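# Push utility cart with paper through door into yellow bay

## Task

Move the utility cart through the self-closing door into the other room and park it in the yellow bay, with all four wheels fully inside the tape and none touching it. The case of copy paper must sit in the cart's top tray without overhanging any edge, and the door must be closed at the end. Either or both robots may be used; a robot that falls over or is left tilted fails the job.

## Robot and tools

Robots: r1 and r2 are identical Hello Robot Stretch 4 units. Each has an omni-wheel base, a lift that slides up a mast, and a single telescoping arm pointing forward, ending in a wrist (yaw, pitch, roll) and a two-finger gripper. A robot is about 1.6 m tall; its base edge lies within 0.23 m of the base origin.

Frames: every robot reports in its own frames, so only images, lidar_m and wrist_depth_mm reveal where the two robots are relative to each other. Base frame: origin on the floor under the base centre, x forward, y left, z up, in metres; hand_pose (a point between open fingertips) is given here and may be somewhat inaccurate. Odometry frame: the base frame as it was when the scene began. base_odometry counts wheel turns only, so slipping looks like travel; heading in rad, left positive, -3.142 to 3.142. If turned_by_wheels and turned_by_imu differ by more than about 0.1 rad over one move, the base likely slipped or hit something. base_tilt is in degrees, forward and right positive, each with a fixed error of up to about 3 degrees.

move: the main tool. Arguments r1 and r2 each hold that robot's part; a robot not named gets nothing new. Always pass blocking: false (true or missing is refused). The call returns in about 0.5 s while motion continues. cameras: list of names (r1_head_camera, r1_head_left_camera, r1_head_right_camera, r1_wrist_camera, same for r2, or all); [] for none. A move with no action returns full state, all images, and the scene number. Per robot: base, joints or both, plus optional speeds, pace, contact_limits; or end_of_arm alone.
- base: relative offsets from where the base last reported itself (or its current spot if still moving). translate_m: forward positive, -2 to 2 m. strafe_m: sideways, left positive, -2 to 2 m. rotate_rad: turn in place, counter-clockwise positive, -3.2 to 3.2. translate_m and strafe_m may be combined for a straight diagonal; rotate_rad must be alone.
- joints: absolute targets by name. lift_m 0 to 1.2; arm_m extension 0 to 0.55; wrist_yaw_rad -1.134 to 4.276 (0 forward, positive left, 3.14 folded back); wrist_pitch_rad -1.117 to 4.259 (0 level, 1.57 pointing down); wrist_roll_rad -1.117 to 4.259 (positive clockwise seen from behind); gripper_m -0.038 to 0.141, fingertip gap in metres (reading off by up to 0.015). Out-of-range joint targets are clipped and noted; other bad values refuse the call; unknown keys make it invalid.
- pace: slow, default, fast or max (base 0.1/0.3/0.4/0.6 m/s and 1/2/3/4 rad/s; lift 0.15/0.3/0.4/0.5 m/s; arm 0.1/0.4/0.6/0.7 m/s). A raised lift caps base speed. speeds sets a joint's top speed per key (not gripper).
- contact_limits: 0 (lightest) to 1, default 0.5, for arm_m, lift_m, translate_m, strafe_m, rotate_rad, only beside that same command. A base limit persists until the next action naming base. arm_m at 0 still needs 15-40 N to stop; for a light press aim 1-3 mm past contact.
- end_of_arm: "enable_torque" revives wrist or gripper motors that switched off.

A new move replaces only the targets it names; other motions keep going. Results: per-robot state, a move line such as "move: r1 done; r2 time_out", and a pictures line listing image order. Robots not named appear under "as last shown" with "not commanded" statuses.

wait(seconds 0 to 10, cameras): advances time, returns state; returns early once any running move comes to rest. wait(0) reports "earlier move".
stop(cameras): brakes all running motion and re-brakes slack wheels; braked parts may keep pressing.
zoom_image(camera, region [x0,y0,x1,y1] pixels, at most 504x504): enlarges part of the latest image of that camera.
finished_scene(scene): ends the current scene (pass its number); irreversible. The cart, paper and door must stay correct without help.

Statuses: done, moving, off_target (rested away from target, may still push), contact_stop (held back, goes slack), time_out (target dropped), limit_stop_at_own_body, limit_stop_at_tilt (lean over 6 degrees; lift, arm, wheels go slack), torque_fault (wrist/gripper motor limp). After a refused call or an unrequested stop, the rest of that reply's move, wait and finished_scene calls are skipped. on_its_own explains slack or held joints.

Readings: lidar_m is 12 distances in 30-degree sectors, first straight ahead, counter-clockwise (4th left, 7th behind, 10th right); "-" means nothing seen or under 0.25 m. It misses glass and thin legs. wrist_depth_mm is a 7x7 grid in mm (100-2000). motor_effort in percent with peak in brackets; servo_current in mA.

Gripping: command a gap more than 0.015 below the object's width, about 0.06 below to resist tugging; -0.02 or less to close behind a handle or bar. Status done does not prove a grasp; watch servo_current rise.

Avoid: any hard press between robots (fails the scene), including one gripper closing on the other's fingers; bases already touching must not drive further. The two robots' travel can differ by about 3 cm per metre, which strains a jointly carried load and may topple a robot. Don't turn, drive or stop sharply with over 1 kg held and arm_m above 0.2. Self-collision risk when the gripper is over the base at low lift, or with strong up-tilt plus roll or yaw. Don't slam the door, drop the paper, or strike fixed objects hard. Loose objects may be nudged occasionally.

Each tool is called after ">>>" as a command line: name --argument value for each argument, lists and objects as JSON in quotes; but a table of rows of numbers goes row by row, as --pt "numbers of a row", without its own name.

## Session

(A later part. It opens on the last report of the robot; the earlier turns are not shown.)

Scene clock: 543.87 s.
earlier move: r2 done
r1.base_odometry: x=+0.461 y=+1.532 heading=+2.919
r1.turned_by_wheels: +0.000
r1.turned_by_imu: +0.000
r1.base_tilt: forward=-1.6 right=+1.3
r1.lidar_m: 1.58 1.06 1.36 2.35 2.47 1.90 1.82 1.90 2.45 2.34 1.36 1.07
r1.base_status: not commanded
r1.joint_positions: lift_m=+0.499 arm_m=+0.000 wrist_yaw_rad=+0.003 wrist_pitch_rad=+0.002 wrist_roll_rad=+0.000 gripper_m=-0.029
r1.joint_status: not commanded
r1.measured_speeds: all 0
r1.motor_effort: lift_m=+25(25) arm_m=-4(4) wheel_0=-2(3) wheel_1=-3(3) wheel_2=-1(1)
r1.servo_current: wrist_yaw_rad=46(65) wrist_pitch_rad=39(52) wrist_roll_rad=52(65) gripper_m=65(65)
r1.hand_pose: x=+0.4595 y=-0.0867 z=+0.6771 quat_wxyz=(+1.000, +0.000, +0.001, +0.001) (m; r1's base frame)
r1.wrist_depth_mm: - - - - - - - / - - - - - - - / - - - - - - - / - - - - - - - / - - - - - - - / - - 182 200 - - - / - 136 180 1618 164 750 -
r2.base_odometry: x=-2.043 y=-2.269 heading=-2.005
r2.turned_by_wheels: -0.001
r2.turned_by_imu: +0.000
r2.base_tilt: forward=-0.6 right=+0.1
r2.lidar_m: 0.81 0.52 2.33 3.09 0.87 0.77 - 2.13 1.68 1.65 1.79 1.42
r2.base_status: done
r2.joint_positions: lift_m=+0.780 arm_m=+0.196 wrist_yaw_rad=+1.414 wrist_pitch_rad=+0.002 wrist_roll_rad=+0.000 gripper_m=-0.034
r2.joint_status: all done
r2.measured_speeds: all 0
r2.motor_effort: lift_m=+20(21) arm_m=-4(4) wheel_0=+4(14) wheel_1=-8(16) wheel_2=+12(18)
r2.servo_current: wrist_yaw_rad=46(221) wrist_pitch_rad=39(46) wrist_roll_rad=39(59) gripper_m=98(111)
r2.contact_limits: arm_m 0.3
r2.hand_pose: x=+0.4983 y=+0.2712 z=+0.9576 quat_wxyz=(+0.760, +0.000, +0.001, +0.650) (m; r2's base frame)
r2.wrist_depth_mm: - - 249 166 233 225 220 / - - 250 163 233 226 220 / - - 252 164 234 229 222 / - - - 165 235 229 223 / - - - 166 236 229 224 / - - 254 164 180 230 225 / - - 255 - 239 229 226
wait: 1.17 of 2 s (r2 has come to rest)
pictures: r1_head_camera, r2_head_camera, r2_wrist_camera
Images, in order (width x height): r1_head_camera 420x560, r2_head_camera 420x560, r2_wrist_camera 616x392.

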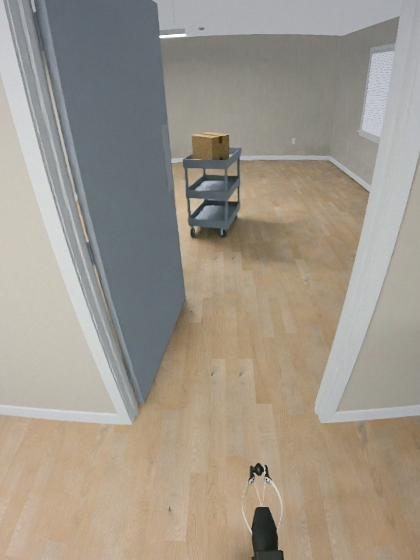

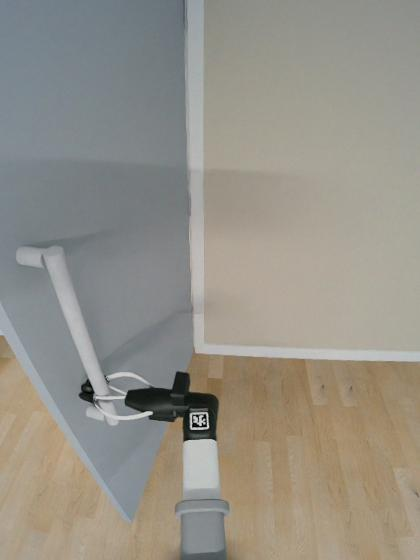

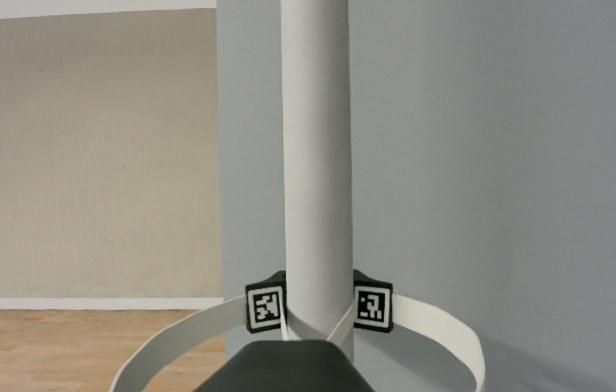

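>>> move --blocking false --r2 '{"base": {"translate_m": -0.028, "strafe_m": -0.15}}'

>>> wait --seconds 2 --cameras '["r2_wrist_camera", "r2_head_camera", "r1_head_camera"]'

Scene clock: 557.77 s.
move: r2 moving
r1: as last shown
r1.base_tilt: forward=-1.5 right=+1.2
r1.lidar_m: 1.62 1.05 1.36 2.35 2.46 1.88 1.82 1.89 2.44 2.34 1.36 1.08
r1.motor_effort: lift_m=+25(25) arm_m=-4(4) wheel_0=-1(2) wheel_1=-3(3) wheel_2=-1(1)
r1.servo_current: wrist_yaw_rad=39(65) wrist_pitch_rad=46(52) wrist_roll_rad=33(65) gripper_m=59(72)
r1.wrist_depth_mm: - - - - - - - / - - - - - - - / - - - - - - - / - - - - - - - / - - - - - - - / - - 183 200 - - - / - 136 180 1576 164 741 -
r2.base_odometry: x=-2.070 y=-2.250 heading=-2.004
r2.turned_by_wheels: +0.001
r2.turned_by_imu: +0.002
r2.base_tilt: forward=-0.7 right=+0.0
r2.lidar_m: 0.83 0.53 2.31 3.11 0.85 0.80 - 2.09 1.66 1.62 1.78 1.43
r2.base_status: translate_m moving; strafe_m moving
r2.joint_positions: lift_m=+0.780 arm_m=+0.196 wrist_yaw_rad=+1.414 wrist_pitch_rad=+0.002 wrist_roll_rad=+0.000 gripper_m=-0.034
r2.joint_status: not commanded
r2.measured_speeds: translate_m=-0.024 strafe_m=-0.126 rotate_rad=+0.004 lift_m=+0.000 arm_m=+0.000 wrist_yaw_rad=+0.000 wrist_pitch_rad=+0.000 wrist_roll_rad=+0.000
r2.motor_effort: lift_m=+20(21) arm_m=-4(4) wheel_0=+15(16) wheel_1=-16(17) wheel_2=+16(17)
r2.servo_current: wrist_yaw_rad=39(65) wrist_pitch_rad=39(52) wrist_roll_rad=39(59) gripper_m=104(104)
r2.contact_limits: arm_m 0.3
r2.hand_pose: x=+0.4983 y=+0.2712 z=+0.9576 quat_wxyz=(+0.760, +0.000, +0.001, +0.650) (m; r2's base frame)
r2.wrist_depth_mm: - - 246 162 234 228 222 / - - 248 164 234 228 224 / - - 250 164 236 230 225 / - - 251 165 237 231 226 / - - - 166 239 232 228 / - - 252 165 179 232 229 / - 1921 254 - 240 231 229
pictures: none

Scene clock: 559.07 s.
earlier move: r2 done
r1.base_odometry: x=+0.461 y=+1.532 heading=+2.919
r1.turned_by_wheels: +0.000
r1.turned_by_imu: +0.000
r1.base_tilt: forward=-1.6 right=+1.3
r1.lidar_m: 1.85 1.07 1.39 2.35 2.44 1.90 1.83 1.91 2.43 2.34 1.37 1.06
r1.base_status: not commanded
r1.joint_positions: lift_m=+0.499 arm_m=+0.000 wrist_yaw_rad=+0.003 wrist_pitch_rad=+0.002 wrist_roll_rad=+0.000 gripper_m=-0.029
r1.joint_status: not commanded
r1.measured_speeds: all 0
r1.motor_effort: lift_m=+25(25) arm_m=-4(4) wheel_0=-2(2) wheel_1=-3(3) wheel_2=-1(1)
r1.servo_current: wrist_yaw_rad=59(65) wrist_pitch_rad=46(52) wrist_roll_rad=52(65) gripper_m=65(72)
r1.hand_pose: x=+0.4595 y=-0.0867 z=+0.6771 quat_wxyz=(+1.000, +0.000, +0.001, +0.001) (m; r1's base frame)
r1.wrist_depth_mm: - - - - - - - / - - - - - - - / - - - - - - - / - - - - - - - / - - - - - - - / - - 188 200 - - - / - 137 179 1618 165 741 -
r2.base_odometry: x=-2.167 y=-2.181 heading=-2.005
r2.turned_by_wheels: -0.001
r2.turned_by_imu: +0.001
r2.base_tilt: forward=-0.6 right=+0.0
r2.lidar_m: 0.91 0.52 2.34 3.23 0.90 0.86 4.11 1.93 1.55 1.52 1.63 1.42
r2.base_status: done
r2.joint_positions: lift_m=+0.780 arm_m=+0.196 wrist_yaw_rad=+1.409 wrist_pitch_rad=+0.002 wrist_roll_rad=+0.000 gripper_m=-0.034
r2.joint_status: not commanded
r2.measured_speeds: all 0
r2.motor_effort: lift_m=+21(21) arm_m=-4(4) wheel_0=+1(16) wheel_1=-9(17) wheel_2=+13(18)
r2.servo_current: wrist_yaw_rad=65(72) wrist_pitch_rad=39(52) wrist_roll_rad=46(59) gripper_m=104(111)
r2.contact_limits: arm_m 0.3
r2.hand_pose: x=+0.4997 y=+0.2705 z=+0.9576 quat_wxyz=(+0.762, +0.000, +0.001, +0.648) (m; r2's base frame)
r2.wrist_depth_mm: - - 236 164 239 241 - / - - 238 166 241 243 244 / - - 238 162 242 244 245 / - - 239 163 244 245 247 / - - 241 164 245 246 248 / - - 242 166 177 249 250 / - - 244 - 248 248 251
wait: 1.30 of 2 s (r2 has come to rest)
pictures: r1_head_camera, r2_head_camera, r2_wrist_camera
Images, in order (width x height): r1_head_camera 420x560, r2_head_camera 420x560, r2_wrist_camera 616x392.

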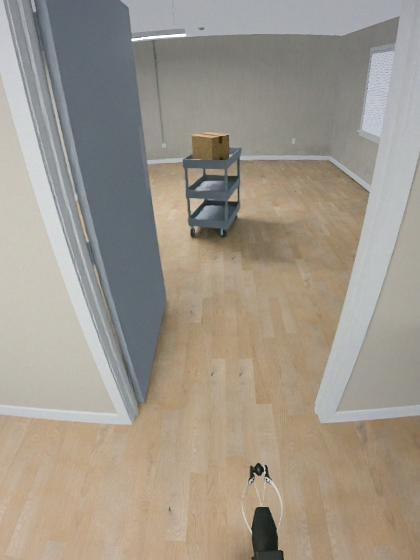

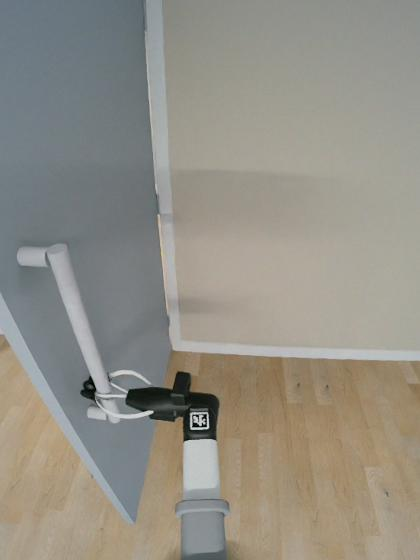

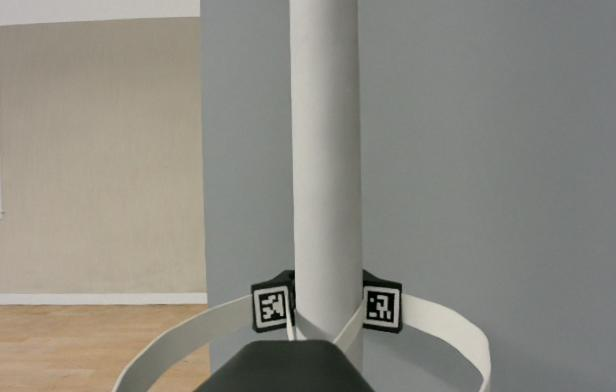

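>>> move --blocking false --r1 '{"base": {"translate_m": 2.0, "strafe_m": -0.14}, "joints": {"wrist_yaw_rad": 3.0}, "pace": "fast"}'

>>> wait --seconds 8 --cameras '["r1_head_camera","r1_head_left_camera","r1_head_right_camera"]'

Scene clock: 576.30 s.
move: r1 moving
r1.base_odometry: x=+0.413 y=+1.547 heading=+2.919
r1.turned_by_wheels: +0.000
r1.turned_by_imu: +0.000
r1.base_tilt: forward=-1.6 right=+1.3
r1.lidar_m: 1.83 1.04 1.30 2.34 2.48 1.95 1.87 1.99 2.43 2.34 1.30 1.02
r1.base_status: translate_m moving; strafe_m moving
r1.joint_positions: lift_m=+0.499 arm_m=+0.000 wrist_yaw_rad=+0.639 wrist_pitch_rad=+0.002 wrist_roll_rad=+0.000 gripper_m=-0.029
r1.joint_status: wrist_yaw_rad moving
r1.measured_speeds: translate_m=+0.196 strafe_m=-0.014 rotate_rad=+0.008 lift_m=+0.000 arm_m=+0.000 wrist_yaw_rad=+1.819 wrist_pitch_rad=+0.000 wrist_roll_rad=+0.000
r1.motor_effort: lift_m=+25(25) arm_m=-3(4) wheel_0=+7(10) wheel_1=+8(8) wheel_2=-11(12)
r1.servo_current: wrist_yaw_rad=85(137) wrist_pitch_rad=52(52) wrist_roll_rad=52(52) gripper_m=59(72)
r1.hand_pose: x=+0.4545 y=+0.1019 z=+0.6771 quat_wxyz=(+0.949, +0.000, +0.001, +0.314) (m; r1's base frame)
r1.wrist_depth_mm: - - 878 - - - - / - - 904 - - - - / - - 904 - - - - / - - 891 - - - - / - - 904 - - - - / - - 184 198 181 - - / - 136 173 151 157 1661 1618
r2: as last shown
r2.turned_by_wheels: +0.000
r2.turned_by_imu: +0.000
r2.lidar_m: 0.97 0.51 2.32 3.23 0.90 0.85 4.12 1.95 1.55 1.51 1.65 1.43
r2.motor_effort: lift_m=+21(21) arm_m=-4(4) wheel_0=+1(1) wheel_1=-9(9) wheel_2=+13(13)
r2.servo_current: wrist_yaw_rad=59(85) wrist_pitch_rad=46(46) wrist_roll_rad=46(59) gripper_m=104(104)
r2.contact_limits: arm_m 0.3
r2.wrist_depth_mm: - - 236 164 239 241 - / - - 236 166 241 243 245 / - - 240 162 242 245 247 / - - 240 163 243 245 247 / - - 241 164 245 247 247 / - - 242 165 177 248 249 / - - 244 - 248 250 251
pictures: none

Scene clock: 582.10 s.
earlier move: r1 done
r1.base_odometry: x=-1.459 y=+2.110 heading=+2.919
r1.turned_by_wheels: +0.000
r1.turned_by_imu: -0.001
r1.base_tilt: forward=-1.6 right=+1.3
r1.lidar_m: 1.12 1.26 0.91 0.58 0.60 0.87 3.94 0.93 1.28 2.22 2.33 3.19
r1.base_status: done
r1.joint_positions: lift_m=+0.500 arm_m=+0.000 wrist_yaw_rad=+2.997 wrist_pitch_rad=+0.002 wrist_roll_rad=+0.000 gripper_m=-0.029
r1.joint_status: all done
r1.measured_speeds: all 0
r1.motor_effort: lift_m=+24(25) arm_m=-3(4) wheel_0=+0(10) wheel_1=+0(8) wheel_2=+0(12)
r1.servo_current: wrist_yaw_rad=39(137) wrist_pitch_rad=39(52) wrist_roll_rad=46(72) gripper_m=59(72)
r1.hand_pose: x=-0.1019 y=+0.1280 z=+0.6772 quat_wxyz=(+0.072, -0.001, +0.000, +0.997) (m; r1's base frame)
r1.wrist_depth_mm: 138 - - - - - - / 139 171 - - - - - / 139 198 - - - - - / 141 239 - - - - - / 976 - - - - - - / 960 - 209 200 1025 - - / 1042 1499 179 1618 164 - -
r2.base_odometry: x=-2.167 y=-2.181 heading=-2.005
r2.turned_by_wheels: +0.000
r2.turned_by_imu: +0.001
r2.base_tilt: forward=-0.6 right=+0.1
r2.lidar_m: 0.94 0.53 0.92 3.22 0.85 0.85 4.11 1.94 1.52 1.52 1.64 1.45
r2.base_status: not commanded
r2.joint_positions: lift_m=+0.780 arm_m=+0.196 wrist_yaw_rad=+1.409 wrist_pitch_rad=+0.002 wrist_roll_rad=+0.000 gripper_m=-0.034
r2.joint_status: not commanded
r2.measured_speeds: all 0
r2.motor_effort: lift_m=+21(21) arm_m=-4(4) wheel_0=+1(2) wheel_1=-9(10) wheel_2=+13(13)
r2.servo_current: wrist_yaw_rad=65(85) wrist_pitch_rad=39(46) wrist_roll_rad=52(65) gripper_m=98(111)
r2.contact_limits: arm_m 0.3
r2.hand_pose: x=+0.4997 y=+0.2705 z=+0.9576 quat_wxyz=(+0.762, +0.000, +0.001, +0.648) (m; r2's base frame)
r2.wrist_depth_mm: - - 236 164 239 241 - / - - 237 166 241 243 244 / - - 239 162 242 243 246 / - - 239 163 243 245 247 / - - 242 165 244 248 249 / - - 242 166 176 249 250 / - - 244 - 248 248 250
wait: 5.80 of 8 s (r1 has come to rest)
pictures: r1_head_camera, r1_head_left_camera, r1_head_right_camera
Images, in order (width x height): r1_head_camera 420x560, r1_head_left_camera 420x672, r1_head_right_camera 420x672.

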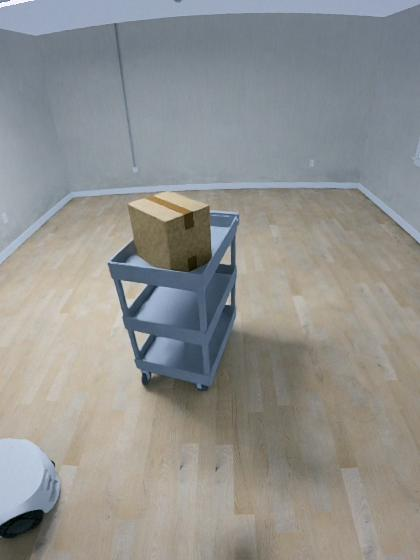

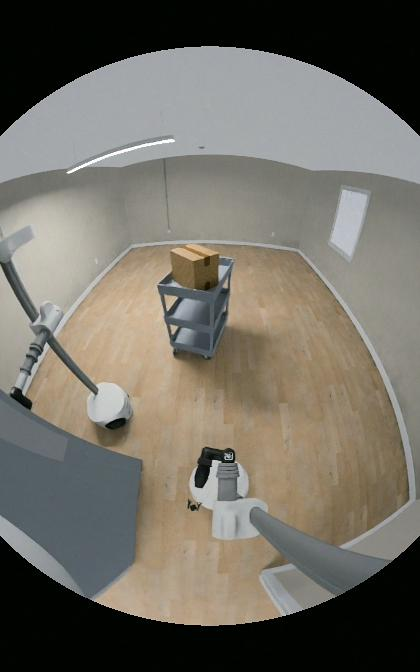

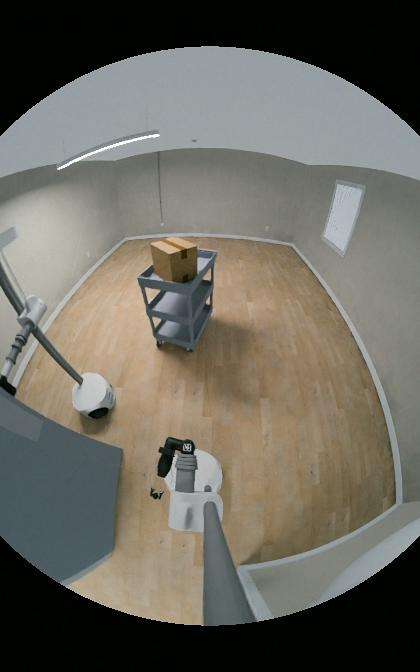

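>>> zoom_image --camera "r1_head_camera" --region '[90, 170, 260, 400]'

Scaled by 2.191 from the camera's 420x560 image, which has a finer 600x800 frame.

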